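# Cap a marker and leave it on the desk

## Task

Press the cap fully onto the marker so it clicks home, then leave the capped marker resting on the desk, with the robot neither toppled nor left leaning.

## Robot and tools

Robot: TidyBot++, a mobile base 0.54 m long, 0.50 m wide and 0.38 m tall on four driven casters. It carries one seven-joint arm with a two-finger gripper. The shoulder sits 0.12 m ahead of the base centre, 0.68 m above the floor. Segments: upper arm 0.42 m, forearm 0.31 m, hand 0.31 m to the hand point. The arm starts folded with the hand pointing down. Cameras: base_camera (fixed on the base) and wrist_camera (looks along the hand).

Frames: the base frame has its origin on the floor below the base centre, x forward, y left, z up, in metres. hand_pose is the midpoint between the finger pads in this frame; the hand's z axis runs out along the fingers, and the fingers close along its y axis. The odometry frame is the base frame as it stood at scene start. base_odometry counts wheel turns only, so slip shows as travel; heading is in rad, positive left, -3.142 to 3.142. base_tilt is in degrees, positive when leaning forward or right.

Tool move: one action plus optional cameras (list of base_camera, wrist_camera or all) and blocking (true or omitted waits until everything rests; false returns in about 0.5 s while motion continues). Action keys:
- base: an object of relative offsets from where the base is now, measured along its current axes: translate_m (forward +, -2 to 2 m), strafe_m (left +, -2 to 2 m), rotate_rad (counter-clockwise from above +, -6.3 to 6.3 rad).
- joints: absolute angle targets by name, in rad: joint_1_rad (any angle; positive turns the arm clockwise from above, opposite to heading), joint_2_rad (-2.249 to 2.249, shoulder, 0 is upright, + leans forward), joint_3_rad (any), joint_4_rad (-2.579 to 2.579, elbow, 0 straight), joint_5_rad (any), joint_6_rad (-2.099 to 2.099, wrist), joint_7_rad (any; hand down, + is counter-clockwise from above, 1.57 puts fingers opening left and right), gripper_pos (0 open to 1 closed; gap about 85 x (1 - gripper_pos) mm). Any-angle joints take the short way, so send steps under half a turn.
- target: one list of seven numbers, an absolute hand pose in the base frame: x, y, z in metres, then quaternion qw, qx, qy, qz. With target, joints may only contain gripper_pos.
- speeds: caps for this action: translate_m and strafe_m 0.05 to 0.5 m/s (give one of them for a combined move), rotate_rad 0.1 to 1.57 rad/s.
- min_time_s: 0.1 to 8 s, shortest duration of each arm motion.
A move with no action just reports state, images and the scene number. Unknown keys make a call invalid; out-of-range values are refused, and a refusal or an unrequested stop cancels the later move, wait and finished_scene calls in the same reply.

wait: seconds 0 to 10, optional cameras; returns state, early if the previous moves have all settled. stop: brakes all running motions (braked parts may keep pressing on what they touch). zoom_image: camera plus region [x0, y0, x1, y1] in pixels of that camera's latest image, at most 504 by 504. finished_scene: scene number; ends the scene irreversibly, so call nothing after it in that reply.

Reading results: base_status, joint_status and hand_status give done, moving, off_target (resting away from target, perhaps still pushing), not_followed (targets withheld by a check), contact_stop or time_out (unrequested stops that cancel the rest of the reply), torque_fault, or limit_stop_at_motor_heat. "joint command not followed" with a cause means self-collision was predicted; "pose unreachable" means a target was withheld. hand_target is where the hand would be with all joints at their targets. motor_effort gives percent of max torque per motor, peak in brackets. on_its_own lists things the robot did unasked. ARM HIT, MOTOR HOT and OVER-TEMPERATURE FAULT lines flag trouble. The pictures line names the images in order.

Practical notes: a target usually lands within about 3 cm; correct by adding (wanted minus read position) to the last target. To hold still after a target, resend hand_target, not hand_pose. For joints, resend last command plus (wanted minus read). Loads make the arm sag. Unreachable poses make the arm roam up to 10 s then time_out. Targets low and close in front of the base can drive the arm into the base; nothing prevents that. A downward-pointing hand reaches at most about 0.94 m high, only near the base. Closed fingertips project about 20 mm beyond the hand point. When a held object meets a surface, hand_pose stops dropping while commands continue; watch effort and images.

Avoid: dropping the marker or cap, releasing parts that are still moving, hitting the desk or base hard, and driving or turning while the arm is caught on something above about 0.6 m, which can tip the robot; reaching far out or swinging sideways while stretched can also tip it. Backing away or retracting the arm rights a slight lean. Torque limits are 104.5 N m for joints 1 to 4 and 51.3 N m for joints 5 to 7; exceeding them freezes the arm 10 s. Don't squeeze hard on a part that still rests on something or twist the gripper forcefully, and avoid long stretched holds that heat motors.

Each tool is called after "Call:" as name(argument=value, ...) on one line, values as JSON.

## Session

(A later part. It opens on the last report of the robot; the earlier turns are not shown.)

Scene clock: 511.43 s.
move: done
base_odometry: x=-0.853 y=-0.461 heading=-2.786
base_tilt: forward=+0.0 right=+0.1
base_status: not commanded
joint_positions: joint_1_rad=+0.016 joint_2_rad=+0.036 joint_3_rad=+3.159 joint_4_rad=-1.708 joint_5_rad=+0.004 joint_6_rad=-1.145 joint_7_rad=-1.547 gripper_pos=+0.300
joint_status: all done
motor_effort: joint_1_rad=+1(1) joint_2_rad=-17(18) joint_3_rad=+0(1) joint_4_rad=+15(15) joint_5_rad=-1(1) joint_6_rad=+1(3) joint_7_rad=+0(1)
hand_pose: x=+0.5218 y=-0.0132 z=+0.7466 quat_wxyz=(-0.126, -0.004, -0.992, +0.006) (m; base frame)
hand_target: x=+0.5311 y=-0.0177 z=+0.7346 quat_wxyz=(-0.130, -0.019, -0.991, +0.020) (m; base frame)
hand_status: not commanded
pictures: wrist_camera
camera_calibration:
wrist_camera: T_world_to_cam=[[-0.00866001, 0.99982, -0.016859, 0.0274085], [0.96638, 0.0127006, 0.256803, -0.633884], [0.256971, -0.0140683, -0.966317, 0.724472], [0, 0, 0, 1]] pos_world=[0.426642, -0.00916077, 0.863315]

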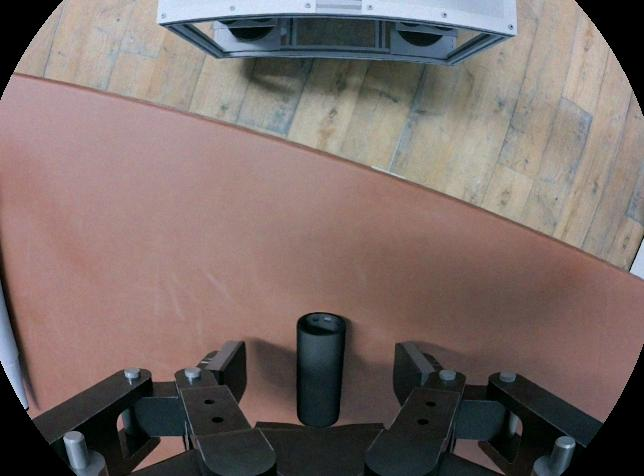

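Call:
move(joints={"gripper_pos":0.78})

Call:
move(joints={"gripper_pos":0.86})

Call:
move(joints={"gripper_pos":0.88}, cameras=["wrist_camera"])

Scene clock: 518.50 s.
move: done
base_odometry: x=-0.853 y=-0.461 heading=-2.786
base_tilt: forward=+0.1 right=+0.1
base_status: not commanded
joint_positions: joint_1_rad=+0.016 joint_2_rad=+0.036 joint_3_rad=+3.159 joint_4_rad=-1.708 joint_5_rad=+0.004 joint_6_rad=-1.144 joint_7_rad=-1.547 gripper_pos=+0.780
joint_status: all done
motor_effort: joint_1_rad=+1(1) joint_2_rad=-17(18) joint_3_rad=+0(1) joint_4_rad=+15(15) joint_5_rad=-1(1) joint_6_rad=+1(3) joint_7_rad=+0(1)
hand_pose: x=+0.5219 y=-0.0133 z=+0.7466 quat_wxyz=(-0.126, -0.004, -0.992, +0.006) (m; base frame)
hand_target: x=+0.5311 y=-0.0177 z=+0.7346 quat_wxyz=(-0.130, -0.019, -0.991, +0.020) (m; base frame)
hand_status: not commanded
pictures: none

Scene clock: 519.00 s.
move: done
base_odometry: x=-0.853 y=-0.461 heading=-2.786
base_tilt: forward=+0.1 right=+0.1
base_status: not commanded
joint_positions: joint_1_rad=+0.016 joint_2_rad=+0.036 joint_3_rad=+3.159 joint_4_rad=-1.708 joint_5_rad=+0.004 joint_6_rad=-1.144 joint_7_rad=-1.547 gripper_pos=+0.835
joint_status: all done
motor_effort: joint_1_rad=+1(1) joint_2_rad=-14(16) joint_3_rad=+0(1) joint_4_rad=+13(15) joint_5_rad=-1(1) joint_6_rad=+3(3) joint_7_rad=+1(1)
hand_pose: x=+0.5219 y=-0.0132 z=+0.7469 quat_wxyz=(-0.126, -0.004, -0.992, +0.006) (m; base frame)
hand_target: x=+0.5311 y=-0.0177 z=+0.7346 quat_wxyz=(-0.130, -0.019, -0.991, +0.020) (m; base frame)
hand_status: not commanded
pictures: none

Scene clock: 519.40 s.
move: off_target
base_odometry: x=-0.853 y=-0.461 heading=-2.786
base_tilt: forward=+0.1 right=+0.1
base_status: not commanded
joint_positions: joint_1_rad=+0.016 joint_2_rad=+0.036 joint_3_rad=+3.159 joint_4_rad=-1.708 joint_5_rad=+0.004 joint_6_rad=-1.144 joint_7_rad=-1.547 gripper_pos=+0.835
joint_status: gripper_pos off_target (ended at +0.835, target +0.880)
motor_effort: joint_1_rad=+1(1) joint_2_rad=-14(14) joint_3_rad=+1(1) joint_4_rad=+13(13) joint_5_rad=-1(1) joint_6_rad=+3(3) joint_7_rad=+0(1)
hand_pose: x=+0.5219 y=-0.0133 z=+0.7469 quat_wxyz=(-0.126, -0.004, -0.992, +0.006) (m; base frame)
hand_target: x=+0.5311 y=-0.0177 z=+0.7346 quat_wxyz=(-0.130, -0.019, -0.991, +0.020) (m; base frame)
hand_status: not commanded
pictures: wrist_camera
camera_calibration:
wrist_camera: T_world_to_cam=[[-0.008688, 0.999816, -0.0170875, 0.0276194], [0.966112, 0.0128012, 0.257807, -0.634659], [0.257978, -0.0142686, -0.966045, 0.723896], [0, 0, 0, 1]] pos_world=[0.426642, -0.00916099, 0.863408]

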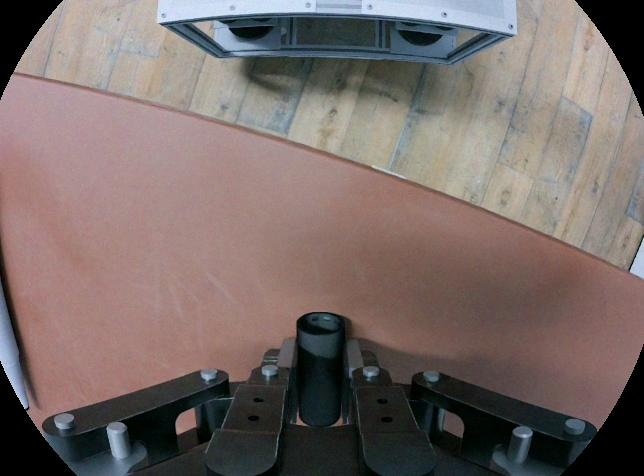

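Call:
move(joints={"joint_2_rad":0.03,"joint_4_rad":-1.55,"joint_6_rad":-1.30}, min_time_s=1.2)

Call:
move(joints={"joint_2_rad":0.0,"joint_4_rad":-1.4,"joint_6_rad":-1.35,"joint_7_rad":0.0}, min_time_s=1.5)

Call:
move(joints={"joint_2_rad":-0.092,"joint_4_rad":-1.575,"joint_6_rad":-1.117,"joint_7_rad":1.64}, min_time_s=1.5)

Call:
move(joints={"joint_2_rad":0.1445,"joint_4_rad":-2.211,"joint_6_rad":0.54,"joint_7_rad":1.64}, min_time_s=2, cameras=["wrist_camera"])

Scene clock: 532.60 s.
move: done
base_odometry: x=-0.853 y=-0.461 heading=-2.786
base_tilt: forward=+0.1 right=+0.1
base_status: not commanded
joint_positions: joint_1_rad=+0.016 joint_2_rad=+0.039 joint_3_rad=+3.159 joint_4_rad=-1.580 joint_5_rad=+0.004 joint_6_rad=-1.261 joint_7_rad=-1.547 gripper_pos=+0.835
joint_status: all done
motor_effort: joint_1_rad=+1(1) joint_2_rad=-17(19) joint_3_rad=+1(1) joint_4_rad=+15(16) joint_5_rad=+0(1) joint_6_rad=+1(3) joint_7_rad=+0(1)
hand_pose: x=+0.5297 y=-0.0135 z=+0.7865 quat_wxyz=(-0.130, -0.005, -0.991, +0.006) (m; base frame)
hand_target: x=+0.5262 y=-0.0187 z=+0.7991 quat_wxyz=(-0.131, -0.024, -0.991, +0.021) (m; base frame)
hand_status: not commanded
pictures: none

Scene clock: 534.80 s.
move: done
base_odometry: x=-0.853 y=-0.461 heading=-2.786
base_tilt: forward=+0.1 right=+0.1
base_status: not commanded
joint_positions: joint_1_rad=+0.016 joint_2_rad=+0.012 joint_3_rad=+3.159 joint_4_rad=-1.431 joint_5_rad=+0.004 joint_6_rad=-1.312 joint_7_rad=-0.063 gripper_pos=+0.835
joint_status: all done
motor_effort: joint_1_rad=+1(1) joint_2_rad=-17(19) joint_3_rad=+0(1) joint_4_rad=+16(16) joint_5_rad=+0(1) joint_6_rad=+3(4) joint_7_rad=+0(1)
hand_pose: x=+0.5530 y=-0.0144 z=+0.8540 quat_wxyz=(-0.136, +0.660, -0.727, +0.135) (m; base frame)
hand_target: x=+0.5473 y=-0.0192 z=+0.8685 quat_wxyz=(-0.120, +0.688, -0.699, +0.154) (m; base frame)
hand_status: not commanded
pictures: none

Scene clock: 537.00 s.
move: done
base_odometry: x=-0.853 y=-0.461 heading=-2.786
base_tilt: forward=+0.1 right=+0.1
base_status: not commanded
joint_positions: joint_1_rad=+0.016 joint_2_rad=-0.079 joint_3_rad=+3.159 joint_4_rad=-1.561 joint_5_rad=+0.004 joint_6_rad=-1.169 joint_7_rad=+1.578 gripper_pos=+0.835
joint_status: all done
motor_effort: joint_1_rad=+1(1) joint_2_rad=-14(18) joint_3_rad=+1(1) joint_4_rad=+16(17) joint_5_rad=-1(1) joint_6_rad=+5(5) joint_7_rad=+0(1)
hand_pose: x=+0.5457 y=-0.0143 z=+0.8547 quat_wxyz=(+0.006, +0.970, -0.013, +0.243) (m; base frame)
hand_target: x=+0.5537 y=-0.0182 z=+0.8619 quat_wxyz=(+0.033, +0.963, +0.030, +0.266) (m; base frame)
hand_status: not commanded
pictures: none

Scene clock: 539.73 s.
move: done
base_odometry: x=-0.853 y=-0.461 heading=-2.786
base_tilt: forward=+0.1 right=+0.1
base_status: not commanded
joint_positions: joint_1_rad=+0.016 joint_2_rad=+0.122 joint_3_rad=+3.159 joint_4_rad=-2.197 joint_5_rad=+0.004 joint_6_rad=+0.477 joint_7_rad=+1.578 gripper_pos=+0.835
joint_status: all done
motor_effort: joint_1_rad=+1(1) joint_2_rad=-20(22) joint_3_rad=+0(1) joint_4_rad=+14(18) joint_5_rad=-1(1) joint_6_rad=+8(10) joint_7_rad=+0(1)
hand_pose: x=+0.7004 y=-0.0173 z=+0.8019 quat_wxyz=(+0.014, +0.796, -0.008, +0.605) (m; base frame)
hand_target: x=+0.7040 y=-0.0008 z=+0.8005 quat_wxyz=(+0.029, +0.787, +0.043, +0.615) (m; base frame)
hand_status: not commanded
pictures: wrist_camera
camera_calibration:
wrist_camera: T_world_to_cam=[[-0.0218071, -0.999288, 0.0307913, -0.0297008], [-0.276289, -0.0235756, -0.960785, 1.02547], [0.960827, -0.0294593, -0.275579, -0.315182], [0, 0, 0, 1]] pos_world=[0.585515, -0.0147886, 0.899316]

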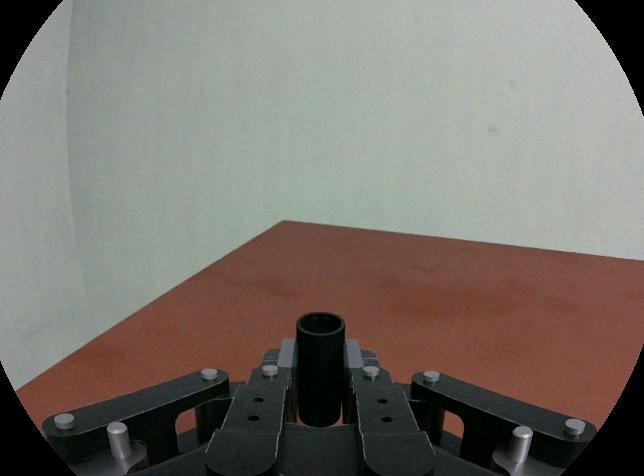

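Call:
move(joints={"joint_2_rad":0.233,"joint_4_rad":-2.2855,"joint_6_rad":0.715}, min_time_s=2, cameras=["wrist_camera"])

Scene clock: 549.30 s.
move: done
base_odometry: x=-0.853 y=-0.461 heading=-2.786
base_tilt: forward=+0.1 right=+0.1
base_status: not commanded
joint_positions: joint_1_rad=+0.016 joint_2_rad=+0.208 joint_3_rad=+3.159 joint_4_rad=-2.270 joint_5_rad=+0.004 joint_6_rad=+0.653 joint_7_rad=+1.578 gripper_pos=+0.835
joint_status: all done
motor_effort: joint_1_rad=+1(1) joint_2_rad=-21(22) joint_3_rad=+1(1) joint_4_rad=+13(15) joint_5_rad=-1(1) joint_6_rad=+9(10) joint_7_rad=+0(1)
hand_pose: x=+0.7007 y=-0.0170 z=+0.7676 quat_wxyz=(+0.014, +0.791, -0.007, +0.612) (m; base frame)
hand_target: x=+0.7024 y=+0.0012 z=+0.7640 quat_wxyz=(+0.025, +0.783, +0.043, +0.620) (m; base frame)
hand_status: not commanded
pictures: wrist_camera
camera_calibration:
wrist_camera: T_world_to_cam=[[-0.0216175, -0.999255, 0.0319725, -0.0293308], [-0.259439, -0.0252775, -0.965429, 0.984258], [0.965517, -0.0291651, -0.258699, -0.341149], [0, 0, 0, 1]] pos_world=[0.584106, -0.014379, 0.862913]

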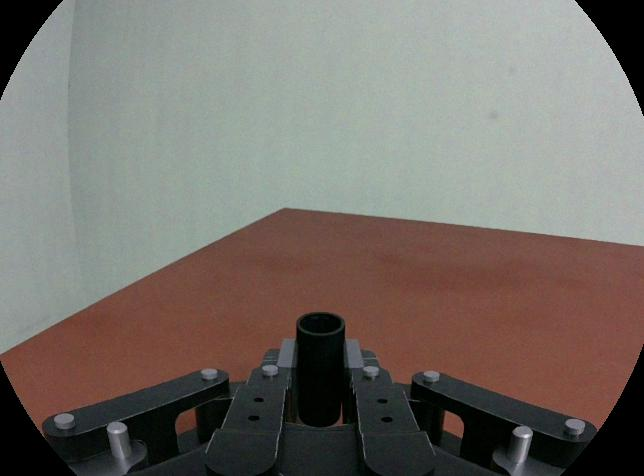

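Call:
move(joints={"joint_2_rad":0.2475,"joint_4_rad":-2.2977,"joint_6_rad":0.742}, min_time_s=1)

Call:
move(joints={"joint_2_rad":0.2562,"joint_4_rad":-2.305,"joint_6_rad":0.758}, min_time_s=1)

Call:
move(joints={"joint_2_rad":0.2649,"joint_4_rad":-2.3123,"joint_6_rad":0.774}, min_time_s=1)

Scene clock: 561.20 s.
move: done
base_odometry: x=-0.853 y=-0.461 heading=-2.786
base_tilt: forward=+0.1 right=+0.1
base_status: not commanded
joint_positions: joint_1_rad=+0.016 joint_2_rad=+0.221 joint_3_rad=+3.159 joint_4_rad=-2.282 joint_5_rad=+0.004 joint_6_rad=+0.680 joint_7_rad=+1.578 gripper_pos=+0.835
joint_status: all done
motor_effort: joint_1_rad=+1(1) joint_2_rad=-21(22) joint_3_rad=+0(1) joint_4_rad=+13(14) joint_5_rad=-1(1) joint_6_rad=+9(10) joint_7_rad=+0(1)
hand_pose: x=+0.7001 y=-0.0169 z=+0.7625 quat_wxyz=(+0.014, +0.790, -0.007, +0.613) (m; base frame)
hand_target: x=+0.7015 y=+0.0015 z=+0.7578 quat_wxyz=(+0.025, +0.783, +0.043, +0.620) (m; base frame)
hand_status: not commanded
pictures: none

Scene clock: 562.50 s.
move: done
base_odometry: x=-0.853 y=-0.461 heading=-2.786
base_tilt: forward=+0.1 right=+0.0
base_status: not commanded
joint_positions: joint_1_rad=+0.016 joint_2_rad=+0.229 joint_3_rad=+3.159 joint_4_rad=-2.289 joint_5_rad=+0.004 joint_6_rad=+0.696 joint_7_rad=+1.578 gripper_pos=+0.835
joint_status: all done
motor_effort: joint_1_rad=+1(1) joint_2_rad=-21(23) joint_3_rad=+0(1) joint_4_rad=+12(14) joint_5_rad=-1(1) joint_6_rad=+9(10) joint_7_rad=+1(1)
hand_pose: x=+0.6997 y=-0.0169 z=+0.7590 quat_wxyz=(+0.014, +0.790, -0.007, +0.613) (m; base frame)
hand_target: x=+0.7008 y=+0.0017 z=+0.7541 quat_wxyz=(+0.024, +0.783, +0.043, +0.620) (m; base frame)
hand_status: not commanded
pictures: none

Scene clock: 563.80 s.
move: done
base_odometry: x=-0.853 y=-0.461 heading=-2.786
base_tilt: forward=+0.1 right=+0.1
base_status: not commanded
joint_positions: joint_1_rad=+0.016 joint_2_rad=+0.238 joint_3_rad=+3.159 joint_4_rad=-2.296 joint_5_rad=+0.004 joint_6_rad=+0.712 joint_7_rad=+1.578 gripper_pos=+0.835
joint_status: all done
motor_effort: joint_1_rad=+1(1) joint_2_rad=-21(22) joint_3_rad=+0(1) joint_4_rad=+12(13) joint_5_rad=+0(2) joint_6_rad=+9(10) joint_7_rad=+0(1)
hand_pose: x=+0.6991 y=-0.0168 z=+0.7553 quat_wxyz=(+0.014, +0.790, -0.007, +0.613) (m; base frame)
hand_target: x=+0.7001 y=+0.0018 z=+0.7505 quat_wxyz=(+0.024, +0.783, +0.043, +0.620) (m; base frame)
hand_status: not commanded
pictures: none

Smaller steps now.

Call:
move(joints={"joint_2_rad":0.2707,"joint_4_rad":-2.3172,"joint_6_rad":0.7847}, min_time_s=1)

Call:
move(joints={"joint_2_rad":0.2765,"joint_4_rad":-2.322,"joint_6_rad":0.7953}, min_time_s=1)

Call:
move(joints={"joint_2_rad":0.2823,"joint_4_rad":-2.3269,"joint_6_rad":0.806}, min_time_s=1)

Call:
move(cameras=["wrist_camera"])

Scene clock: 579.70 s.
move: done
base_odometry: x=-0.853 y=-0.461 heading=-2.786
base_tilt: forward=+0.1 right=+0.1
base_status: not commanded
joint_positions: joint_1_rad=+0.016 joint_2_rad=+0.242 joint_3_rad=+3.159 joint_4_rad=-2.300 joint_5_rad=+0.004 joint_6_rad=+0.725 joint_7_rad=+1.578 gripper_pos=+0.835
joint_status: all done
motor_effort: joint_1_rad=+1(1) joint_2_rad=-21(22) joint_3_rad=+0(1) joint_4_rad=+12(13) joint_5_rad=-1(1) joint_6_rad=+8(10) joint_7_rad=+0(1)
hand_pose: x=+0.6991 y=-0.0168 z=+0.7547 quat_wxyz=(+0.014, +0.789, -0.007, +0.615) (m; base frame)
hand_target: x=+0.6996 y=+0.0019 z=+0.7480 quat_wxyz=(+0.024, +0.783, +0.043, +0.620) (m; base frame)
hand_status: not commanded
pictures: none

Scene clock: 581.00 s.
move: done
base_odometry: x=-0.853 y=-0.461 heading=-2.786
base_tilt: forward=+0.1 right=+0.1
base_status: not commanded
joint_positions: joint_1_rad=+0.016 joint_2_rad=+0.246 joint_3_rad=+3.159 joint_4_rad=-2.304 joint_5_rad=+0.004 joint_6_rad=+0.738 joint_7_rad=+1.578 gripper_pos=+0.835
joint_status: all done
motor_effort: joint_1_rad=+1(1) joint_2_rad=-21(22) joint_3_rad=+0(1) joint_4_rad=+12(13) joint_5_rad=+0(1) joint_6_rad=+8(9) joint_7_rad=+0(1)
hand_pose: x=+0.6991 y=-0.0168 z=+0.7546 quat_wxyz=(+0.014, +0.787, -0.007, +0.617) (m; base frame)
hand_target: x=+0.6991 y=+0.0021 z=+0.7456 quat_wxyz=(+0.024, +0.783, +0.043, +0.620) (m; base frame)
hand_status: not commanded
pictures: none

Scene clock: 582.30 s.
move: done
base_odometry: x=-0.853 y=-0.461 heading=-2.786
base_tilt: forward=+0.0 right=+0.1
base_status: not commanded
joint_positions: joint_1_rad=+0.016 joint_2_rad=+0.250 joint_3_rad=+3.159 joint_4_rad=-2.307 joint_5_rad=+0.004 joint_6_rad=+0.751 joint_7_rad=+1.578 gripper_pos=+0.835
joint_status: all done
motor_effort: joint_1_rad=+1(1) joint_2_rad=-20(22) joint_3_rad=+0(1) joint_4_rad=+11(13) joint_5_rad=-1(1) joint_6_rad=+7(9) joint_7_rad=+0(1)
hand_pose: x=+0.6992 y=-0.0167 z=+0.7544 quat_wxyz=(+0.014, +0.785, -0.007, +0.619) (m; base frame)
hand_target: x=+0.6986 y=+0.0022 z=+0.7432 quat_wxyz=(+0.023, +0.783, +0.043, +0.620) (m; base frame)
hand_status: not commanded
pictures: none

Scene clock: 582.30 s.
base_odometry: x=-0.853 y=-0.461 heading=-2.786
base_tilt: forward=+0.0 right=+0.1
base_status: not commanded
joint_positions: joint_1_rad=+0.016 joint_2_rad=+0.250 joint_3_rad=+3.159 joint_4_rad=-2.307 joint_5_rad=+0.004 joint_6_rad=+0.751 joint_7_rad=+1.578 gripper_pos=+0.835
joint_status: all done
motor_effort: joint_1_rad=+1(1) joint_2_rad=-20(22) joint_3_rad=+0(1) joint_4_rad=+11(13) joint_5_rad=-1(1) joint_6_rad=+7(9) joint_7_rad=+0(1)
hand_pose: x=+0.6992 y=-0.0167 z=+0.7544 quat_wxyz=(+0.014, +0.785, -0.007, +0.619) (m; base frame)
hand_target: x=+0.6986 y=+0.0022 z=+0.7432 quat_wxyz=(+0.023, +0.783, +0.043, +0.620) (m; base frame)
hand_status: not commanded
pictures: wrist_camera
camera_calibration:
wrist_camera: T_world_to_cam=[[-0.021747, -0.999232, 0.0325888, -0.0290551], [-0.241563, -0.026379, -0.970027, 0.962249], [0.970142, -0.0289674, -0.240804, -0.359823], [0, 0, 0, 1]] pos_world=[0.580891, -0.0140728, 0.847707]

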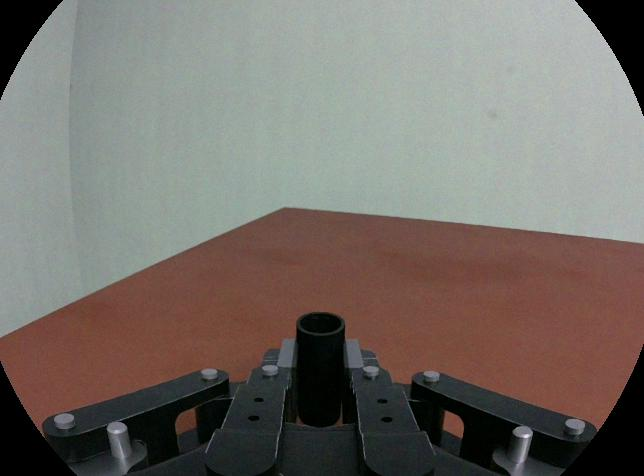

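Call:
move(joints={"joint_2_rad":0.2678,"joint_4_rad":-2.3148,"joint_6_rad":0.772}, min_time_s=1)

Call:
move(joints={"gripper_pos":0.7})

Call:
move(joints={"gripper_pos":0.3}, cameras=["wrist_camera"])

Scene clock: 592.80 s.
move: done
base_odometry: x=-0.853 y=-0.461 heading=-2.786
base_tilt: forward=+0.1 right=+0.1
base_status: not commanded
joint_positions: joint_1_rad=+0.016 joint_2_rad=+0.250 joint_3_rad=+3.159 joint_4_rad=-2.307 joint_5_rad=+0.004 joint_6_rad=+0.751 joint_7_rad=+1.578 gripper_pos=+0.835
joint_status: all done
motor_effort: joint_1_rad=+1(1) joint_2_rad=-21(22) joint_3_rad=+0(1) joint_4_rad=+12(12) joint_5_rad=-1(1) joint_6_rad=+7(9) joint_7_rad=+0(1)
hand_pose: x=+0.6992 y=-0.0167 z=+0.7545 quat_wxyz=(+0.014, +0.785, -0.007, +0.619) (m; base frame)
hand_target: x=+0.6993 y=+0.0018 z=+0.7470 quat_wxyz=(+0.024, +0.786, +0.043, +0.617) (m; base frame)
hand_status: not commanded
pictures: none

Scene clock: 593.40 s.
move: done
base_odometry: x=-0.853 y=-0.461 heading=-2.786
base_tilt: forward=+0.1 right=+0.1
base_status: not commanded
joint_positions: joint_1_rad=+0.016 joint_2_rad=+0.250 joint_3_rad=+3.159 joint_4_rad=-2.307 joint_5_rad=+0.004 joint_6_rad=+0.751 joint_7_rad=+1.578 gripper_pos=+0.700
joint_status: all done
motor_effort: joint_1_rad=+1(1) joint_2_rad=-21(22) joint_3_rad=+0(0) joint_4_rad=+12(12) joint_5_rad=-1(1) joint_6_rad=+9(10) joint_7_rad=+0(1)
hand_pose: x=+0.6992 y=-0.0167 z=+0.7545 quat_wxyz=(+0.014, +0.785, -0.007, +0.619) (m; base frame)
hand_target: x=+0.6993 y=+0.0018 z=+0.7470 quat_wxyz=(+0.024, +0.786, +0.043, +0.617) (m; base frame)
hand_status: not commanded
pictures: none

Scene clock: 594.17 s.
move: done
base_odometry: x=-0.853 y=-0.461 heading=-2.786
base_tilt: forward=+0.1 right=+0.1
base_status: not commanded
joint_positions: joint_1_rad=+0.016 joint_2_rad=+0.250 joint_3_rad=+3.159 joint_4_rad=-2.307 joint_5_rad=+0.004 joint_6_rad=+0.751 joint_7_rad=+1.578 gripper_pos=+0.300
joint_status: all done
motor_effort: joint_1_rad=+1(1) joint_2_rad=-21(22) joint_3_rad=+0(1) joint_4_rad=+12(12) joint_5_rad=+0(1) joint_6_rad=+9(9) joint_7_rad=+0(1)
hand_pose: x=+0.6992 y=-0.0167 z=+0.7545 quat_wxyz=(+0.014, +0.785, -0.007, +0.619) (m; base frame)
hand_target: x=+0.6993 y=+0.0018 z=+0.7470 quat_wxyz=(+0.024, +0.786, +0.043, +0.617) (m; base frame)
hand_status: not commanded
pictures: wrist_camera
camera_calibration:
wrist_camera: T_world_to_cam=[[-0.0217475, -0.999232, 0.0325868, -0.0290531], [-0.241563, -0.0263769, -0.970027, 0.962249], [0.970141, -0.0289674, -0.240804, -0.359823], [0, 0, 0, 1]] pos_world=[0.580891, -0.0140728, 0.847707]

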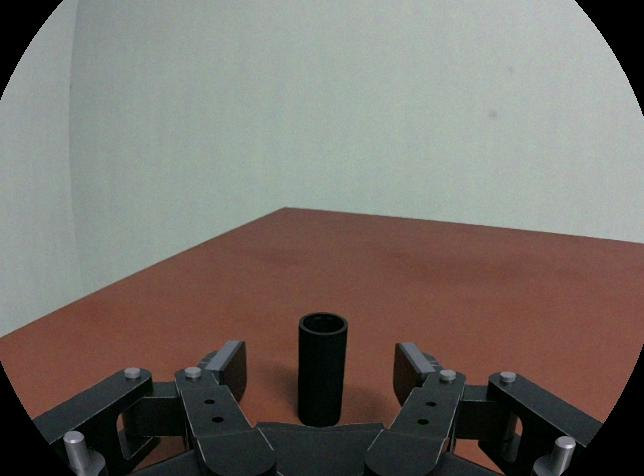

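Call:
move(base={"translate_m":-0.08}, speeds={"translate_m":0.1}, cameras=["wrist_camera"])

Scene clock: 601.77 s.
move: done
base_odometry: x=-0.778 y=-0.433 heading=-2.786
base_tilt: forward=+0.1 right=+0.0
base_status: done
joint_positions: joint_1_rad=+0.016 joint_2_rad=+0.252 joint_3_rad=+3.157 joint_4_rad=-2.308 joint_5_rad=+0.005 joint_6_rad=+0.751 joint_7_rad=+1.578 gripper_pos=+0.300
joint_status: not commanded
motor_effort: joint_1_rad=+1(2) joint_2_rad=-21(25) joint_3_rad=+0(1) joint_4_rad=+12(13) joint_5_rad=-1(1) joint_6_rad=+9(10) joint_7_rad=+0(1)
hand_pose: x=+0.6990 y=-0.0157 z=+0.7528 quat_wxyz=(+0.013, +0.786, -0.006, +0.618) (m; base frame)
hand_target: x=+0.6993 y=+0.0018 z=+0.7470 quat_wxyz=(+0.024, +0.786, +0.043, +0.617) (m; base frame)
hand_status: not commanded
pictures: wrist_camera
camera_calibration:
wrist_camera: T_world_to_cam=[[-0.0194685, -0.999275, 0.0327288, -0.0297542], [-0.244412, -0.0269851, -0.969296, 0.962067], [0.969476, -0.0268701, -0.24371, -0.357361], [0, 0, 0, 1]] pos_world=[0.581015, -0.0133734, 0.846409]

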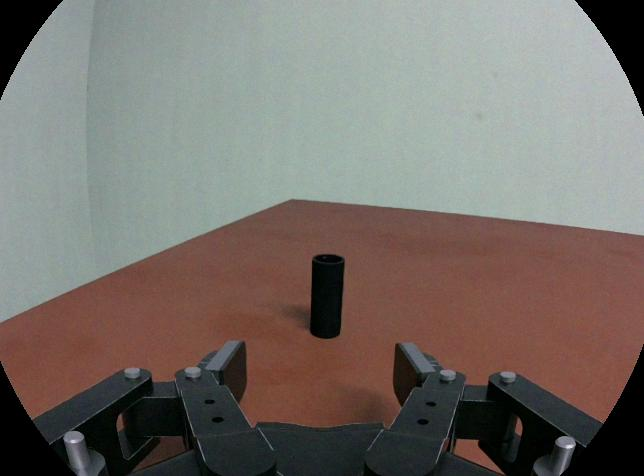

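Call:
move(joints={"joint_2_rad":0.1445,"joint_4_rad":-2.211,"joint_6_rad":0.54}, min_time_s=1)

Call:
move(joints={"joint_2_rad":0.12,"joint_4_rad":-1.2,"joint_6_rad":-1.478,"joint_7_rad":0.0}, min_time_s=2)

Call:
move(joints={"joint_7_rad":-1.67}, base={"strafe_m":-0.193}, speeds={"strafe_m":0.15}, cameras=["wrist_camera"])

Scene clock: 644.70 s.
move: done
base_odometry: x=-0.778 y=-0.433 heading=-2.786
base_tilt: forward=+0.0 right=+0.1
base_status: not commanded
joint_positions: joint_1_rad=+0.016 joint_2_rad=+0.153 joint_3_rad=+3.157 joint_4_rad=-2.239 joint_5_rad=+0.005 joint_6_rad=+0.576 joint_7_rad=+1.578 gripper_pos=+0.300
joint_status: all done
motor_effort: joint_1_rad=+1(1) joint_2_rad=-20(23) joint_3_rad=+0(1) joint_4_rad=+14(14) joint_5_rad=+0(1) joint_6_rad=+9(10) joint_7_rad=+1(1)
hand_pose: x=+0.6993 y=-0.0161 z=+0.7922 quat_wxyz=(+0.013, +0.788, -0.007, +0.615) (m; base frame)
hand_target: x=+0.7040 y=-0.0008 z=+0.8005 quat_wxyz=(+0.029, +0.787, +0.043, +0.615) (m; base frame)
hand_status: not commanded
pictures: none

Scene clock: 647.70 s.
move: done
base_odometry: x=-0.778 y=-0.433 heading=-2.786
base_tilt: forward=+0.1 right=+0.1
base_status: not commanded
joint_positions: joint_1_rad=+0.016 joint_2_rad=+0.129 joint_3_rad=+3.157 joint_4_rad=-1.232 joint_5_rad=+0.005 joint_6_rad=-1.437 joint_7_rad=+0.064 gripper_pos=+0.300
joint_status: all done
motor_effort: joint_1_rad=+1(1) joint_2_rad=-20(24) joint_3_rad=+1(1) joint_4_rad=+15(17) joint_5_rad=+0(1) joint_6_rad=+2(10) joint_7_rad=+1(2)
hand_pose: x=+0.5853 y=-0.0146 z=+0.8716 quat_wxyz=(-0.113, +0.708, -0.685, +0.129) (m; base frame)
hand_target: x=+0.5784 y=-0.0200 z=+0.8847 quat_wxyz=(-0.104, +0.690, -0.703, +0.138) (m; base frame)
hand_status: not commanded
pictures: none

Scene clock: 649.93 s.
move: done
base_odometry: x=-0.846 y=-0.252 heading=-2.786
base_tilt: forward=+0.1 right=+0.1
base_status: done
joint_positions: joint_1_rad=+0.017 joint_2_rad=+0.129 joint_3_rad=+3.151 joint_4_rad=-1.231 joint_5_rad=+0.010 joint_6_rad=-1.440 joint_7_rad=-1.608 gripper_pos=+0.300
joint_status: all done
motor_effort: joint_1_rad=+1(3) joint_2_rad=-20(21) joint_3_rad=+0(2) joint_4_rad=+15(15) joint_5_rad=-1(2) joint_6_rad=+3(4) joint_7_rad=+0(2)
hand_pose: x=+0.5847 y=-0.0136 z=+0.8716 quat_wxyz=(-0.170, -0.031, -0.985, +0.005) (m; base frame)
hand_target: x=+0.5784 y=-0.0200 z=+0.8847 quat_wxyz=(-0.172, -0.058, -0.983, +0.015) (m; base frame)
hand_status: not commanded
pictures: wrist_camera
camera_calibration:
wrist_camera: T_world_to_cam=[[0.0448821, 0.998968, -0.00698254, -0.00946406], [0.938744, -0.0397837, 0.342311, -0.785846], [0.34168, -0.0219184, -0.939561, 0.756143], [0, 0, 0, 1]] pos_world=[0.479775, -0.00523609, 0.97938]

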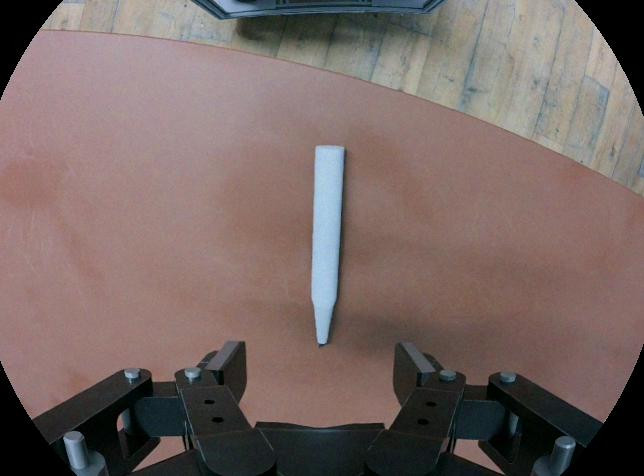

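Call:
move(joints={"joint_2_rad":0.115,"joint_4_rad":-1.452,"joint_6_rad":-1.281,"joint_7_rad":-1.71}, min_time_s=1.5, base={"strafe_m":0.004}, cameras=["wrist_camera"])

Scene clock: 691.60 s.
move: done
base_odometry: x=-0.844 y=-0.256 heading=-2.786
base_tilt: forward=+0.0 right=+0.1
base_status: done
joint_positions: joint_1_rad=+0.017 joint_2_rad=+0.127 joint_3_rad=+3.150 joint_4_rad=-1.440 joint_5_rad=+0.011 joint_6_rad=-1.328 joint_7_rad=-1.647 gripper_pos=+0.300
joint_status: all done
motor_effort: joint_1_rad=+1(3) joint_2_rad=-20(22) joint_3_rad=+1(3) joint_4_rad=+15(16) joint_5_rad=-1(2) joint_6_rad=+2(4) joint_7_rad=+0(1)
hand_pose: x=+0.5626 y=-0.0131 z=+0.7984 quat_wxyz=(-0.123, -0.049, -0.991, +0.003) (m; base frame)
hand_target: x=+0.5715 y=-0.0193 z=+0.8033 quat_wxyz=(-0.147, -0.073, -0.986, +0.013) (m; base frame)
hand_status: not commanded
pictures: wrist_camera
camera_calibration:
wrist_camera: T_world_to_cam=[[0.0798, 0.996811, -0.00048476, -0.0344505], [0.964804, -0.0771154, 0.251408, -0.682691], [0.250568, -0.02053, -0.967881, 0.768766], [0, 0, 0, 1]] pos_world=[0.468784, -0.00252258, 0.915691]

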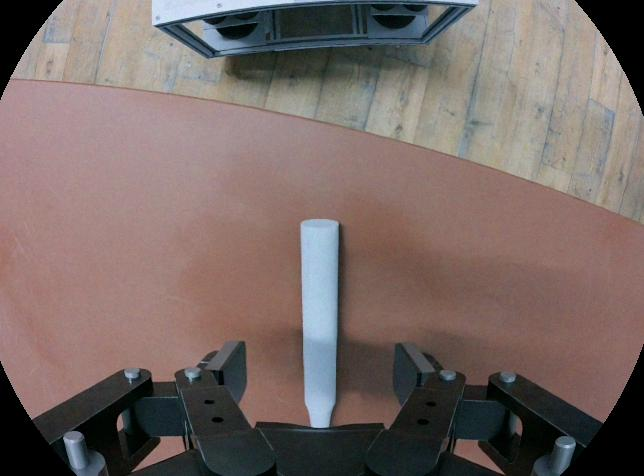

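Call:
move(joints={"joint_2_rad":0.168,"joint_4_rad":-1.5796,"joint_6_rad":-1.116}, min_time_s=1.5, cameras=["wrist_camera"])

Scene clock: 709.63 s.
move: done
base_odometry: x=-0.844 y=-0.256 heading=-2.786
base_tilt: forward=+0.1 right=+0.1
base_status: not commanded
joint_positions: joint_1_rad=+0.017 joint_2_rad=+0.144 joint_3_rad=+3.150 joint_4_rad=-1.565 joint_5_rad=+0.011 joint_6_rad=-1.164 joint_7_rad=-1.647 gripper_pos=+0.300
joint_status: all done
motor_effort: joint_1_rad=+1(1) joint_2_rad=-21(22) joint_3_rad=+0(1) joint_4_rad=+15(16) joint_5_rad=-1(1) joint_6_rad=+2(3) joint_7_rad=+0(1)
hand_pose: x=+0.5732 y=-0.0132 z=+0.7544 quat_wxyz=(-0.134, -0.049, -0.990, +0.003) (m; base frame)
hand_target: x=+0.5840 y=-0.0187 z=+0.7423 quat_wxyz=(-0.140, -0.070, -0.988, +0.013) (m; base frame)
hand_status: not commanded
pictures: wrist_camera
camera_calibration:
wrist_camera: T_world_to_cam=[[0.0780822, 0.996947, 0.000650252, -0.0350685], [0.959306, -0.0753116, 0.272139, -0.694245], [0.271358, -0.0206255, -0.962258, 0.707405], [0, 0, 0, 1]] pos_world=[0.476772, -0.00273277, 0.86966]

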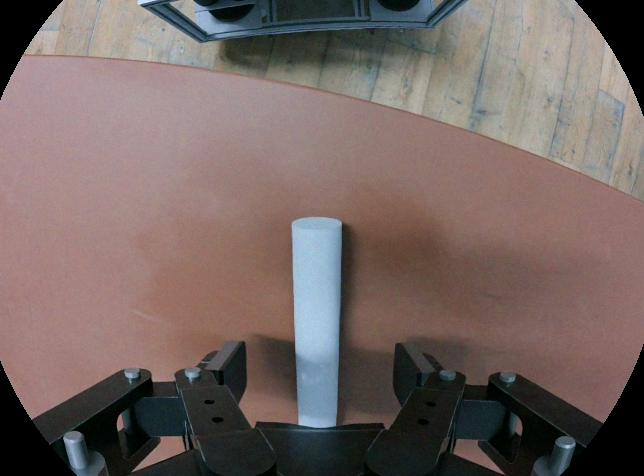

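Call:
move(joints={"joint_2_rad":0.1835,"joint_4_rad":-1.5808,"joint_6_rad":-1.1145}, min_time_s=1, cameras=["wrist_camera"])

Scene clock: 717.30 s.
move: done
base_odometry: x=-0.844 y=-0.256 heading=-2.786
base_tilt: forward=+0.1 right=+0.1
base_status: not commanded
joint_positions: joint_1_rad=+0.017 joint_2_rad=+0.157 joint_3_rad=+3.150 joint_4_rad=-1.565 joint_5_rad=+0.011 joint_6_rad=-1.161 joint_7_rad=-1.647 gripper_pos=+0.300
joint_status: all done
motor_effort: joint_1_rad=+1(1) joint_2_rad=-21(22) joint_3_rad=+0(1) joint_4_rad=+15(16) joint_5_rad=-1(1) joint_6_rad=+2(3) joint_7_rad=+0(1)
hand_pose: x=+0.5749 y=-0.0132 z=+0.7490 quat_wxyz=(-0.129, -0.049, -0.990, +0.003) (m; base frame)
hand_target: x=+0.5849 y=-0.0187 z=+0.7347 quat_wxyz=(-0.132, -0.070, -0.989, +0.013) (m; base frame)
hand_status: not commanded
pictures: wrist_camera
camera_calibration:
wrist_camera: T_world_to_cam=[[0.0780338, 0.996951, 0.0000737037, -0.0346623], [0.961945, -0.0753132, 0.26266, -0.688771], [0.261865, -0.0204255, -0.964888, 0.709102], [0, 0, 0, 1]] pos_world=[0.479575, -0.00283314, 0.86512]

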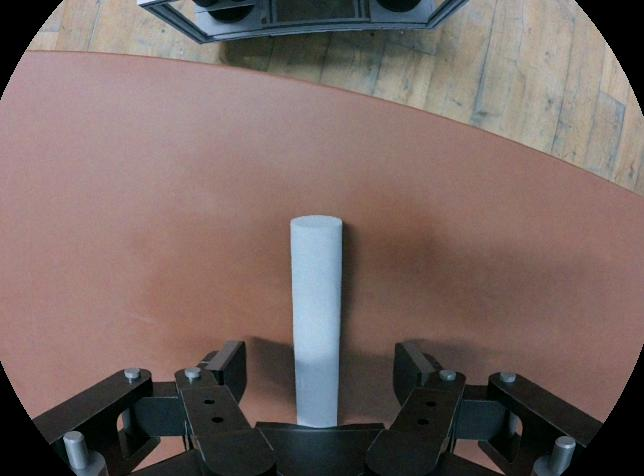

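Call:
move(joints={"joint_2_rad":0.1885,"joint_4_rad":-1.5835,"joint_6_rad":-1.112}, min_time_s=1)

Call:
move(joints={"gripper_pos":0.78})

Call:
move(joints={"gripper_pos":0.86})

Call:
move(joints={"gripper_pos":0.92}, cameras=["wrist_camera"])

Scene clock: 724.73 s.
move: done
base_odometry: x=-0.844 y=-0.256 heading=-2.786
base_tilt: forward=+0.1 right=+0.2
base_status: not commanded
joint_positions: joint_1_rad=+0.017 joint_2_rad=+0.161 joint_3_rad=+3.150 joint_4_rad=-1.567 joint_5_rad=+0.011 joint_6_rad=-1.159 joint_7_rad=-1.647 gripper_pos=+0.300
joint_status: all done
motor_effort: joint_1_rad=+1(1) joint_2_rad=-21(22) joint_3_rad=+0(1) joint_4_rad=+15(16) joint_5_rad=-1(1) joint_6_rad=+2(4) joint_7_rad=+0(1)
hand_pose: x=+0.5753 y=-0.0133 z=+0.7466 quat_wxyz=(-0.127, -0.049, -0.991, +0.003) (m; base frame)
hand_target: x=+0.5850 y=-0.0187 z=+0.7315 quat_wxyz=(-0.129, -0.070, -0.989, +0.013) (m; base frame)
hand_status: not commanded
pictures: none

Scene clock: 725.53 s.
move: done
base_odometry: x=-0.844 y=-0.256 heading=-2.786
base_tilt: forward=+0.1 right=+0.1
base_status: not commanded
joint_positions: joint_1_rad=+0.017 joint_2_rad=+0.161 joint_3_rad=+3.150 joint_4_rad=-1.567 joint_5_rad=+0.011 joint_6_rad=-1.158 joint_7_rad=-1.647 gripper_pos=+0.780
joint_status: all done
motor_effort: joint_1_rad=+1(1) joint_2_rad=-21(22) joint_3_rad=+0(1) joint_4_rad=+15(15) joint_5_rad=-1(1) joint_6_rad=+1(3) joint_7_rad=+0(1)
hand_pose: x=+0.5754 y=-0.0133 z=+0.7466 quat_wxyz=(-0.127, -0.049, -0.991, +0.003) (m; base frame)
hand_target: x=+0.5850 y=-0.0187 z=+0.7315 quat_wxyz=(-0.129, -0.070, -0.989, +0.013) (m; base frame)
hand_status: not commanded
pictures: none

Scene clock: 726.03 s.
move: done
base_odometry: x=-0.844 y=-0.256 heading=-2.786
base_tilt: forward=+0.1 right=+0.1
base_status: not commanded
joint_positions: joint_1_rad=+0.017 joint_2_rad=+0.161 joint_3_rad=+3.150 joint_4_rad=-1.567 joint_5_rad=+0.011 joint_6_rad=-1.158 joint_7_rad=-1.647 gripper_pos=+0.839
joint_status: all done
motor_effort: joint_1_rad=+1(1) joint_2_rad=-18(22) joint_3_rad=+1(1) joint_4_rad=+13(15) joint_5_rad=-1(1) joint_6_rad=+2(3) joint_7_rad=+1(1)
hand_pose: x=+0.5754 y=-0.0133 z=+0.7468 quat_wxyz=(-0.128, -0.049, -0.991, +0.003) (m; base frame)
hand_target: x=+0.5850 y=-0.0187 z=+0.7315 quat_wxyz=(-0.129, -0.070, -0.989, +0.013) (m; base frame)
hand_status: not commanded
pictures: none

Scene clock: 726.50 s.
move: off_target
base_odometry: x=-0.844 y=-0.256 heading=-2.786
base_tilt: forward=+0.1 right=+0.1
base_status: not commanded
joint_positions: joint_1_rad=+0.017 joint_2_rad=+0.161 joint_3_rad=+3.150 joint_4_rad=-1.567 joint_5_rad=+0.011 joint_6_rad=-1.158 joint_7_rad=-1.647 gripper_pos=+0.846
joint_status: gripper_pos off_target (ended at +0.846, target +0.920)
motor_effort: joint_1_rad=+1(1) joint_2_rad=-17(17) joint_3_rad=+0(1) joint_4_rad=+12(12) joint_5_rad=-1(1) joint_6_rad=+2(3) joint_7_rad=+0(0)
hand_pose: x=+0.5754 y=-0.0133 z=+0.7468 quat_wxyz=(-0.128, -0.049, -0.991, +0.003) (m; base frame)
hand_target: x=+0.5850 y=-0.0187 z=+0.7315 quat_wxyz=(-0.129, -0.070, -0.989, +0.013) (m; base frame)
hand_status: not commanded
pictures: wrist_camera
camera_calibration:
wrist_camera: T_world_to_cam=[[0.0781272, 0.996943, -0.000103161, -0.0346253], [0.962616, -0.0754101, 0.260162, -0.687282], [0.259359, -0.020425, -0.965565, 0.70874], [0, 0, 0, 1]] pos_world=[0.480476, -0.00283258, 0.863135]

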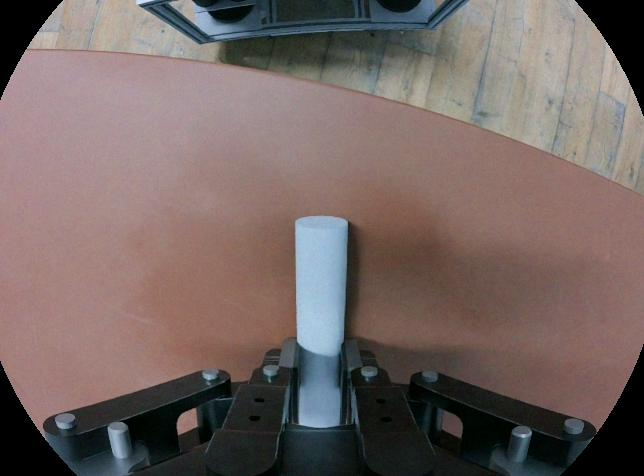

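Call:
move(joints={"joint_2_rad":0.165,"joint_4_rad":-1.43,"joint_6_rad":-1.24}, min_time_s=1.2)

Call:
move(joints={"joint_2_rad":0.1,"joint_4_rad":-1.25,"joint_6_rad":-1.40,"joint_7_rad":0.0}, min_time_s=2)

Call:
move(joints={"joint_2_rad":-0.092,"joint_4_rad":-1.575,"joint_6_rad":-1.117,"joint_7_rad":1.64}, min_time_s=2, cameras=["wrist_camera"])

Scene clock: 739.13 s.
move: done
base_odometry: x=-0.844 y=-0.256 heading=-2.786
base_tilt: forward=+0.1 right=+0.1
base_status: not commanded
joint_positions: joint_1_rad=+0.017 joint_2_rad=+0.164 joint_3_rad=+3.150 joint_4_rad=-1.461 joint_5_rad=+0.011 joint_6_rad=-1.203 joint_7_rad=-1.647 gripper_pos=+0.846
joint_status: all done
motor_effort: joint_1_rad=+1(1) joint_2_rad=-22(23) joint_3_rad=+0(1) joint_4_rad=+15(16) joint_5_rad=-1(1) joint_6_rad=+2(4) joint_7_rad=+0(1)
hand_pose: x=+0.5974 y=-0.0138 z=+0.7838 quat_wxyz=(-0.156, -0.049, -0.987, +0.002) (m; base frame)
hand_target: x=+0.5961 y=-0.0195 z=+0.7927 quat_wxyz=(-0.154, -0.073, -0.985, +0.013) (m; base frame)
hand_status: not commanded
pictures: none

Scene clock: 741.80 s.
move: done
base_odometry: x=-0.844 y=-0.256 heading=-2.786
base_tilt: forward=+0.1 right=+0.1
base_status: not commanded
joint_positions: joint_1_rad=+0.017 joint_2_rad=+0.112 joint_3_rad=+3.150 joint_4_rad=-1.283 joint_5_rad=+0.011 joint_6_rad=-1.362 joint_7_rad=-0.064 gripper_pos=+0.846
joint_status: all done
motor_effort: joint_1_rad=+1(1) joint_2_rad=-20(23) joint_3_rad=+0(1) joint_4_rad=+16(16) joint_5_rad=-1(1) joint_6_rad=+3(4) joint_7_rad=+1(1)
hand_pose: x=+0.5923 y=-0.0138 z=+0.8664 quat_wxyz=(-0.133, +0.663, -0.724, +0.137) (m; base frame)
hand_target: x=+0.5862 y=-0.0199 z=+0.8819 quat_wxyz=(-0.120, +0.687, -0.699, +0.154) (m; base frame)
hand_status: not commanded
pictures: none

Scene clock: 744.47 s.
move: done
base_odometry: x=-0.844 y=-0.256 heading=-2.786
base_tilt: forward=+0.1 right=+0.1
base_status: not commanded
joint_positions: joint_1_rad=+0.017 joint_2_rad=-0.080 joint_3_rad=+3.150 joint_4_rad=-1.562 joint_5_rad=+0.011 joint_6_rad=-1.170 joint_7_rad=+1.576 gripper_pos=+0.846
joint_status: all done
motor_effort: joint_1_rad=+1(1) joint_2_rad=-15(21) joint_3_rad=+1(1) joint_4_rad=+16(17) joint_5_rad=-1(1) joint_6_rad=+5(5) joint_7_rad=+1(1)
hand_pose: x=+0.5450 y=-0.0127 z=+0.8542 quat_wxyz=(+0.009, +0.970, -0.009, +0.242) (m; base frame)
hand_target: x=+0.5537 y=-0.0182 z=+0.8619 quat_wxyz=(+0.033, +0.963, +0.030, +0.266) (m; base frame)
hand_status: not commanded
pictures: wrist_camera
camera_calibration:
wrist_camera: T_world_to_cam=[[-0.00279295, -0.999778, 0.0208995, -0.0320015], [-0.886203, -0.00720799, -0.46324, 0.940521], [0.463288, -0.019815, -0.885986, 0.641399], [0, 0, 0, 1]] pos_world=[0.536251, -0.0125058, 1.00463]

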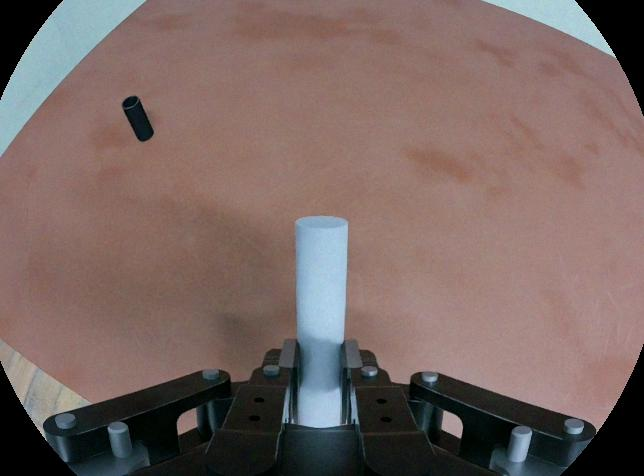

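Call:
move(base={"strafe_m":0.189}, speeds={"strafe_m":0.15}, joints={"gripper_pos":1.0})

Call:
move(joints={"joint_2_rad":-0.02,"joint_4_rad":-2.02,"joint_6_rad":0.2}, min_time_s=2, cameras=["wrist_camera"])

Scene clock: 753.37 s.
move: off_target
base_odometry: x=-0.778 y=-0.433 heading=-2.786
base_tilt: forward=+0.1 right=+0.1
base_status: done
joint_positions: joint_1_rad=+0.017 joint_2_rad=-0.082 joint_3_rad=+3.147 joint_4_rad=-1.563 joint_5_rad=+0.013 joint_6_rad=-1.167 joint_7_rad=+1.577 gripper_pos=+0.846
joint_status: gripper_pos off_target (ended at +0.846, target +1.000)
motor_effort: joint_1_rad=+1(2) joint_2_rad=-15(16) joint_3_rad=+0(2) joint_4_rad=+16(16) joint_5_rad=-1(2) joint_6_rad=+5(5) joint_7_rad=+0(1)
hand_pose: x=+0.5451 y=-0.0120 z=+0.8552 quat_wxyz=(+0.010, +0.970, -0.007, +0.244) (m; base frame)
hand_target: x=+0.5537 y=-0.0182 z=+0.8619 quat_wxyz=(+0.033, +0.963, +0.030, +0.266) (m; base frame)
hand_status: not commanded
pictures: none

Scene clock: 756.07 s.
move: done
base_odometry: x=-0.778 y=-0.433 heading=-2.786
base_tilt: forward=+0.2 right=+0.1
base_status: not commanded
joint_positions: joint_1_rad=+0.017 joint_2_rad=-0.042 joint_3_rad=+3.147 joint_4_rad=-2.007 joint_5_rad=+0.013 joint_6_rad=+0.136 joint_7_rad=+1.577 gripper_pos=+0.846
joint_status: all done
motor_effort: joint_1_rad=+0(1) joint_2_rad=-17(19) joint_3_rad=+1(1) joint_4_rad=+17(18) joint_5_rad=-1(2) joint_6_rad=+9(11) joint_7_rad=+0(1)
hand_pose: x=+0.6925 y=-0.0111 z=+0.9016 quat_wxyz=(+0.012, +0.793, -0.001, +0.610) (m; base frame)
hand_target: x=+0.6995 y=-0.0052 z=+0.9009 quat_wxyz=(+0.037, +0.782, +0.041, +0.620) (m; base frame)
hand_status: not commanded
pictures: wrist_camera
camera_calibration:
wrist_camera: T_world_to_cam=[[-0.0091092, -0.999296, 0.0363987, -0.0406077], [-0.263856, -0.0327081, -0.964007, 1.11339], [0.964519, -0.0183854, -0.263373, -0.29337], [0, 0, 0, 1]] pos_world=[0.576366, -0.00955599, 0.997525]

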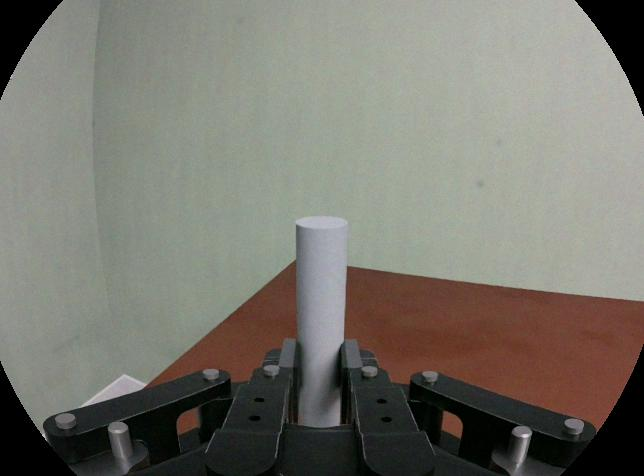

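Call:
move(joints={"joint_2_rad":-0.092,"joint_4_rad":-1.575,"joint_6_rad":-1.117}, min_time_s=2)

Call:
move(base={"translate_m":0.08}, speeds={"translate_m":0.1}, cameras=["wrist_camera"])

Call:
zoom_image(camera="wrist_camera", region=[242, 80, 402, 240])

Scene clock: 783.17 s.
move: done
base_odometry: x=-0.778 y=-0.433 heading=-2.786
base_tilt: forward=+0.1 right=+0.1
base_status: not commanded
joint_positions: joint_1_rad=+0.017 joint_2_rad=-0.082 joint_3_rad=+3.147 joint_4_rad=-1.609 joint_5_rad=+0.013 joint_6_rad=-1.078 joint_7_rad=+1.577 gripper_pos=+0.846
joint_status: all done
motor_effort: joint_1_rad=+1(1) joint_2_rad=-15(19) joint_3_rad=+1(1) joint_4_rad=+16(19) joint_5_rad=-1(2) joint_6_rad=+5(10) joint_7_rad=+0(1)
hand_pose: x=+0.5576 y=-0.0121 z=+0.8473 quat_wxyz=(+0.010, +0.964, -0.006, +0.265) (m; base frame)
hand_target: x=+0.5537 y=-0.0182 z=+0.8619 quat_wxyz=(+0.033, +0.963, +0.030, +0.266) (m; base frame)
hand_status: not commanded
pictures: none

Scene clock: 784.53 s.
move: done
base_odometry: x=-0.853 y=-0.461 heading=-2.786
base_tilt: forward=+0.1 right=+0.1
base_status: done
joint_positions: joint_1_rad=+0.017 joint_2_rad=-0.089 joint_3_rad=+3.147 joint_4_rad=-1.608 joint_5_rad=+0.013 joint_6_rad=-1.083 joint_7_rad=+1.577 gripper_pos=+0.846
joint_status: not commanded
motor_effort: joint_1_rad=+1(1) joint_2_rad=-15(18) joint_3_rad=+1(1) joint_4_rad=+16(17) joint_5_rad=+0(1) joint_6_rad=+5(6) joint_7_rad=+1(1)
hand_pose: x=+0.5554 y=-0.0121 z=+0.8505 quat_wxyz=(+0.010, +0.964, -0.007, +0.267) (m; base frame)
hand_target: x=+0.5537 y=-0.0182 z=+0.8619 quat_wxyz=(+0.033, +0.963, +0.030, +0.266) (m; base frame)
hand_status: not commanded
pictures: wrist_camera
camera_calibration:
wrist_camera: T_world_to_cam=[[0.000243898, -0.999707, 0.0242072, -0.0358113], [-0.861484, -0.0125021, -0.507632, 0.971926], [0.507785, -0.0207303, -0.861234, 0.587416], [0, 0, 0, 1]] pos_world=[0.539025, -0.0114724, 1.00015]

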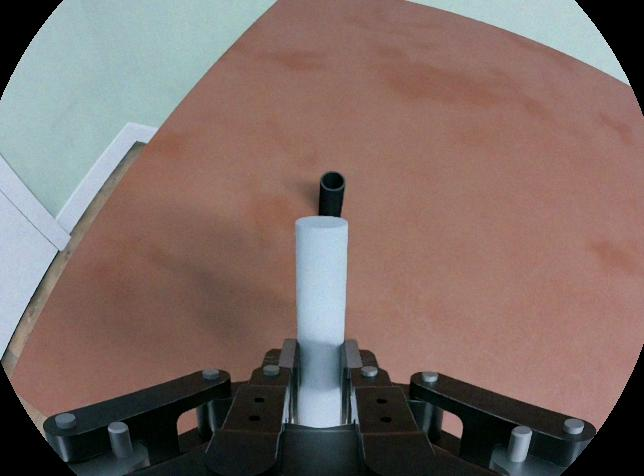

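Scaled by 3.150.

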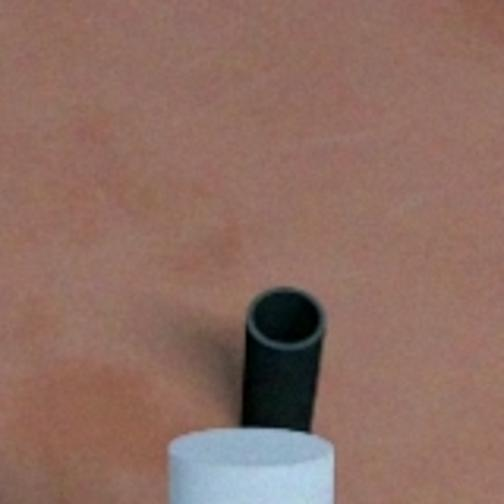

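Call:
move(joints={"joint_1_rad":0.051}, min_time_s=1, cameras=["wrist_camera"])

Call:
zoom_image(camera="wrist_camera", region=[242, 80, 402, 240])

Scene clock: 821.47 s.
move: done
base_odometry: x=-0.853 y=-0.461 heading=-2.786
base_tilt: forward=+0.0 right=+0.1
base_status: not commanded
joint_positions: joint_1_rad=+0.039 joint_2_rad=-0.089 joint_3_rad=+3.147 joint_4_rad=-1.608 joint_5_rad=+0.013 joint_6_rad=-1.083 joint_7_rad=+1.577 gripper_pos=+0.846
joint_status: all done
motor_effort: joint_1_rad=+1(1) joint_2_rad=-15(16) joint_3_rad=+1(1) joint_4_rad=+16(17) joint_5_rad=-1(1) joint_6_rad=+5(6) joint_7_rad=+1(1)
hand_pose: x=+0.5550 y=-0.0219 z=+0.8505 quat_wxyz=(+0.013, +0.964, -0.017, +0.267) (m; base frame)
hand_target: x=+0.5528 y=-0.0334 z=+0.8619 quat_wxyz=(+0.038, +0.963, +0.013, +0.266) (m; base frame)
hand_status: not commanded
pictures: wrist_camera
camera_calibration:
wrist_camera: T_world_to_cam=[[-0.0221665, -0.999462, 0.0241687, -0.0330851], [-0.86154, 0.0068319, -0.507644, 0.971949], [0.507206, -0.032075, -0.861228, 0.587471], [0, 0, 0, 1]] pos_world=[0.538671, -0.0208644, 1.00015]

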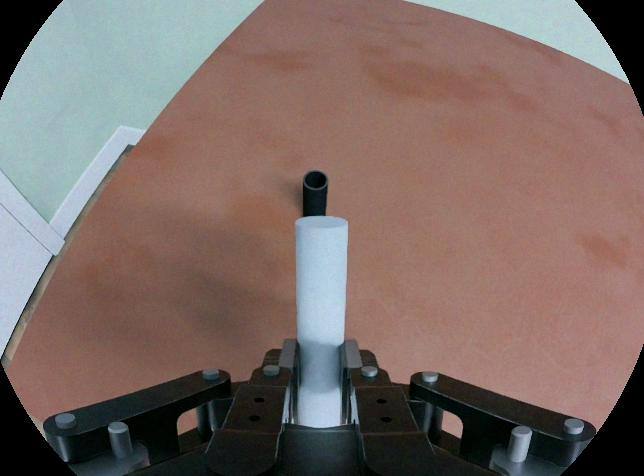

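Scaled by 3.150.

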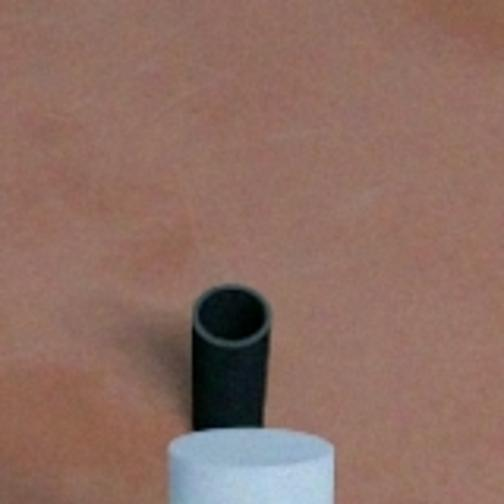

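Call:
move(joints={"joint_2_rad":-0.10,"joint_4_rad":-2.02,"joint_6_rad":0.12}, min_time_s=2)

Call:
move(joints={"joint_2_rad":-0.02,"joint_4_rad":-2.02,"joint_6_rad":0.2}, min_time_s=1.5, cameras=["wrist_camera"])

Scene clock: 841.30 s.
move: done
base_odometry: x=-0.853 y=-0.461 heading=-2.786
base_tilt: forward=+0.1 right=+0.1
base_status: not commanded
joint_positions: joint_1_rad=+0.039 joint_2_rad=-0.089 joint_3_rad=+3.147 joint_4_rad=-2.007 joint_5_rad=+0.013 joint_6_rad=+0.056 joint_7_rad=+1.577 gripper_pos=+0.846
joint_status: all done
motor_effort: joint_1_rad=+1(1) joint_2_rad=-16(17) joint_3_rad=+0(1) joint_4_rad=+18(18) joint_5_rad=-1(1) joint_6_rad=+9(10) joint_7_rad=+1(1)
hand_pose: x=+0.6748 y=-0.0236 z=+0.9047 quat_wxyz=(+0.019, +0.802, -0.010, +0.597) (m; base frame)
hand_target: x=+0.6750 y=-0.0254 z=+0.9221 quat_wxyz=(+0.049, +0.783, +0.026, +0.620) (m; base frame)
hand_status: not commanded
pictures: none

Scene clock: 843.10 s.
move: done
base_odometry: x=-0.853 y=-0.461 heading=-2.786
base_tilt: forward=+0.1 right=+0.1
base_status: not commanded
joint_positions: joint_1_rad=+0.039 joint_2_rad=-0.041 joint_3_rad=+3.147 joint_4_rad=-2.007 joint_5_rad=+0.013 joint_6_rad=+0.137 joint_7_rad=+1.577 gripper_pos=+0.846
joint_status: all done
motor_effort: joint_1_rad=+1(1) joint_2_rad=-17(18) joint_3_rad=+1(1) joint_4_rad=+17(19) joint_5_rad=+0(1) joint_6_rad=+9(10) joint_7_rad=+0(1)
hand_pose: x=+0.6924 y=-0.0240 z=+0.9016 quat_wxyz=(+0.019, +0.792, -0.010, +0.610) (m; base frame)
hand_target: x=+0.6990 y=-0.0255 z=+0.9009 quat_wxyz=(+0.048, +0.783, +0.027, +0.620) (m; base frame)
hand_status: not commanded
pictures: wrist_camera
camera_calibration:
wrist_camera: T_world_to_cam=[[-0.0315815, -0.998836, 0.0364504, -0.0379837], [-0.26383, -0.0268443, -0.964195, 1.11332], [0.964052, -0.0400675, -0.262676, -0.294363], [0, 0, 0, 1]] pos_world=[0.57631, -0.0198474, 0.997525]

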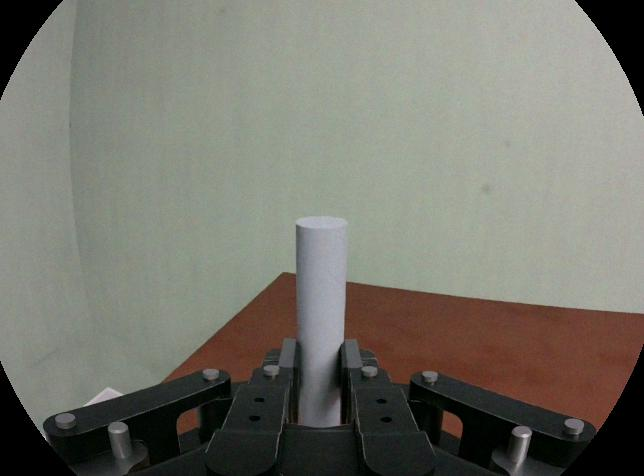

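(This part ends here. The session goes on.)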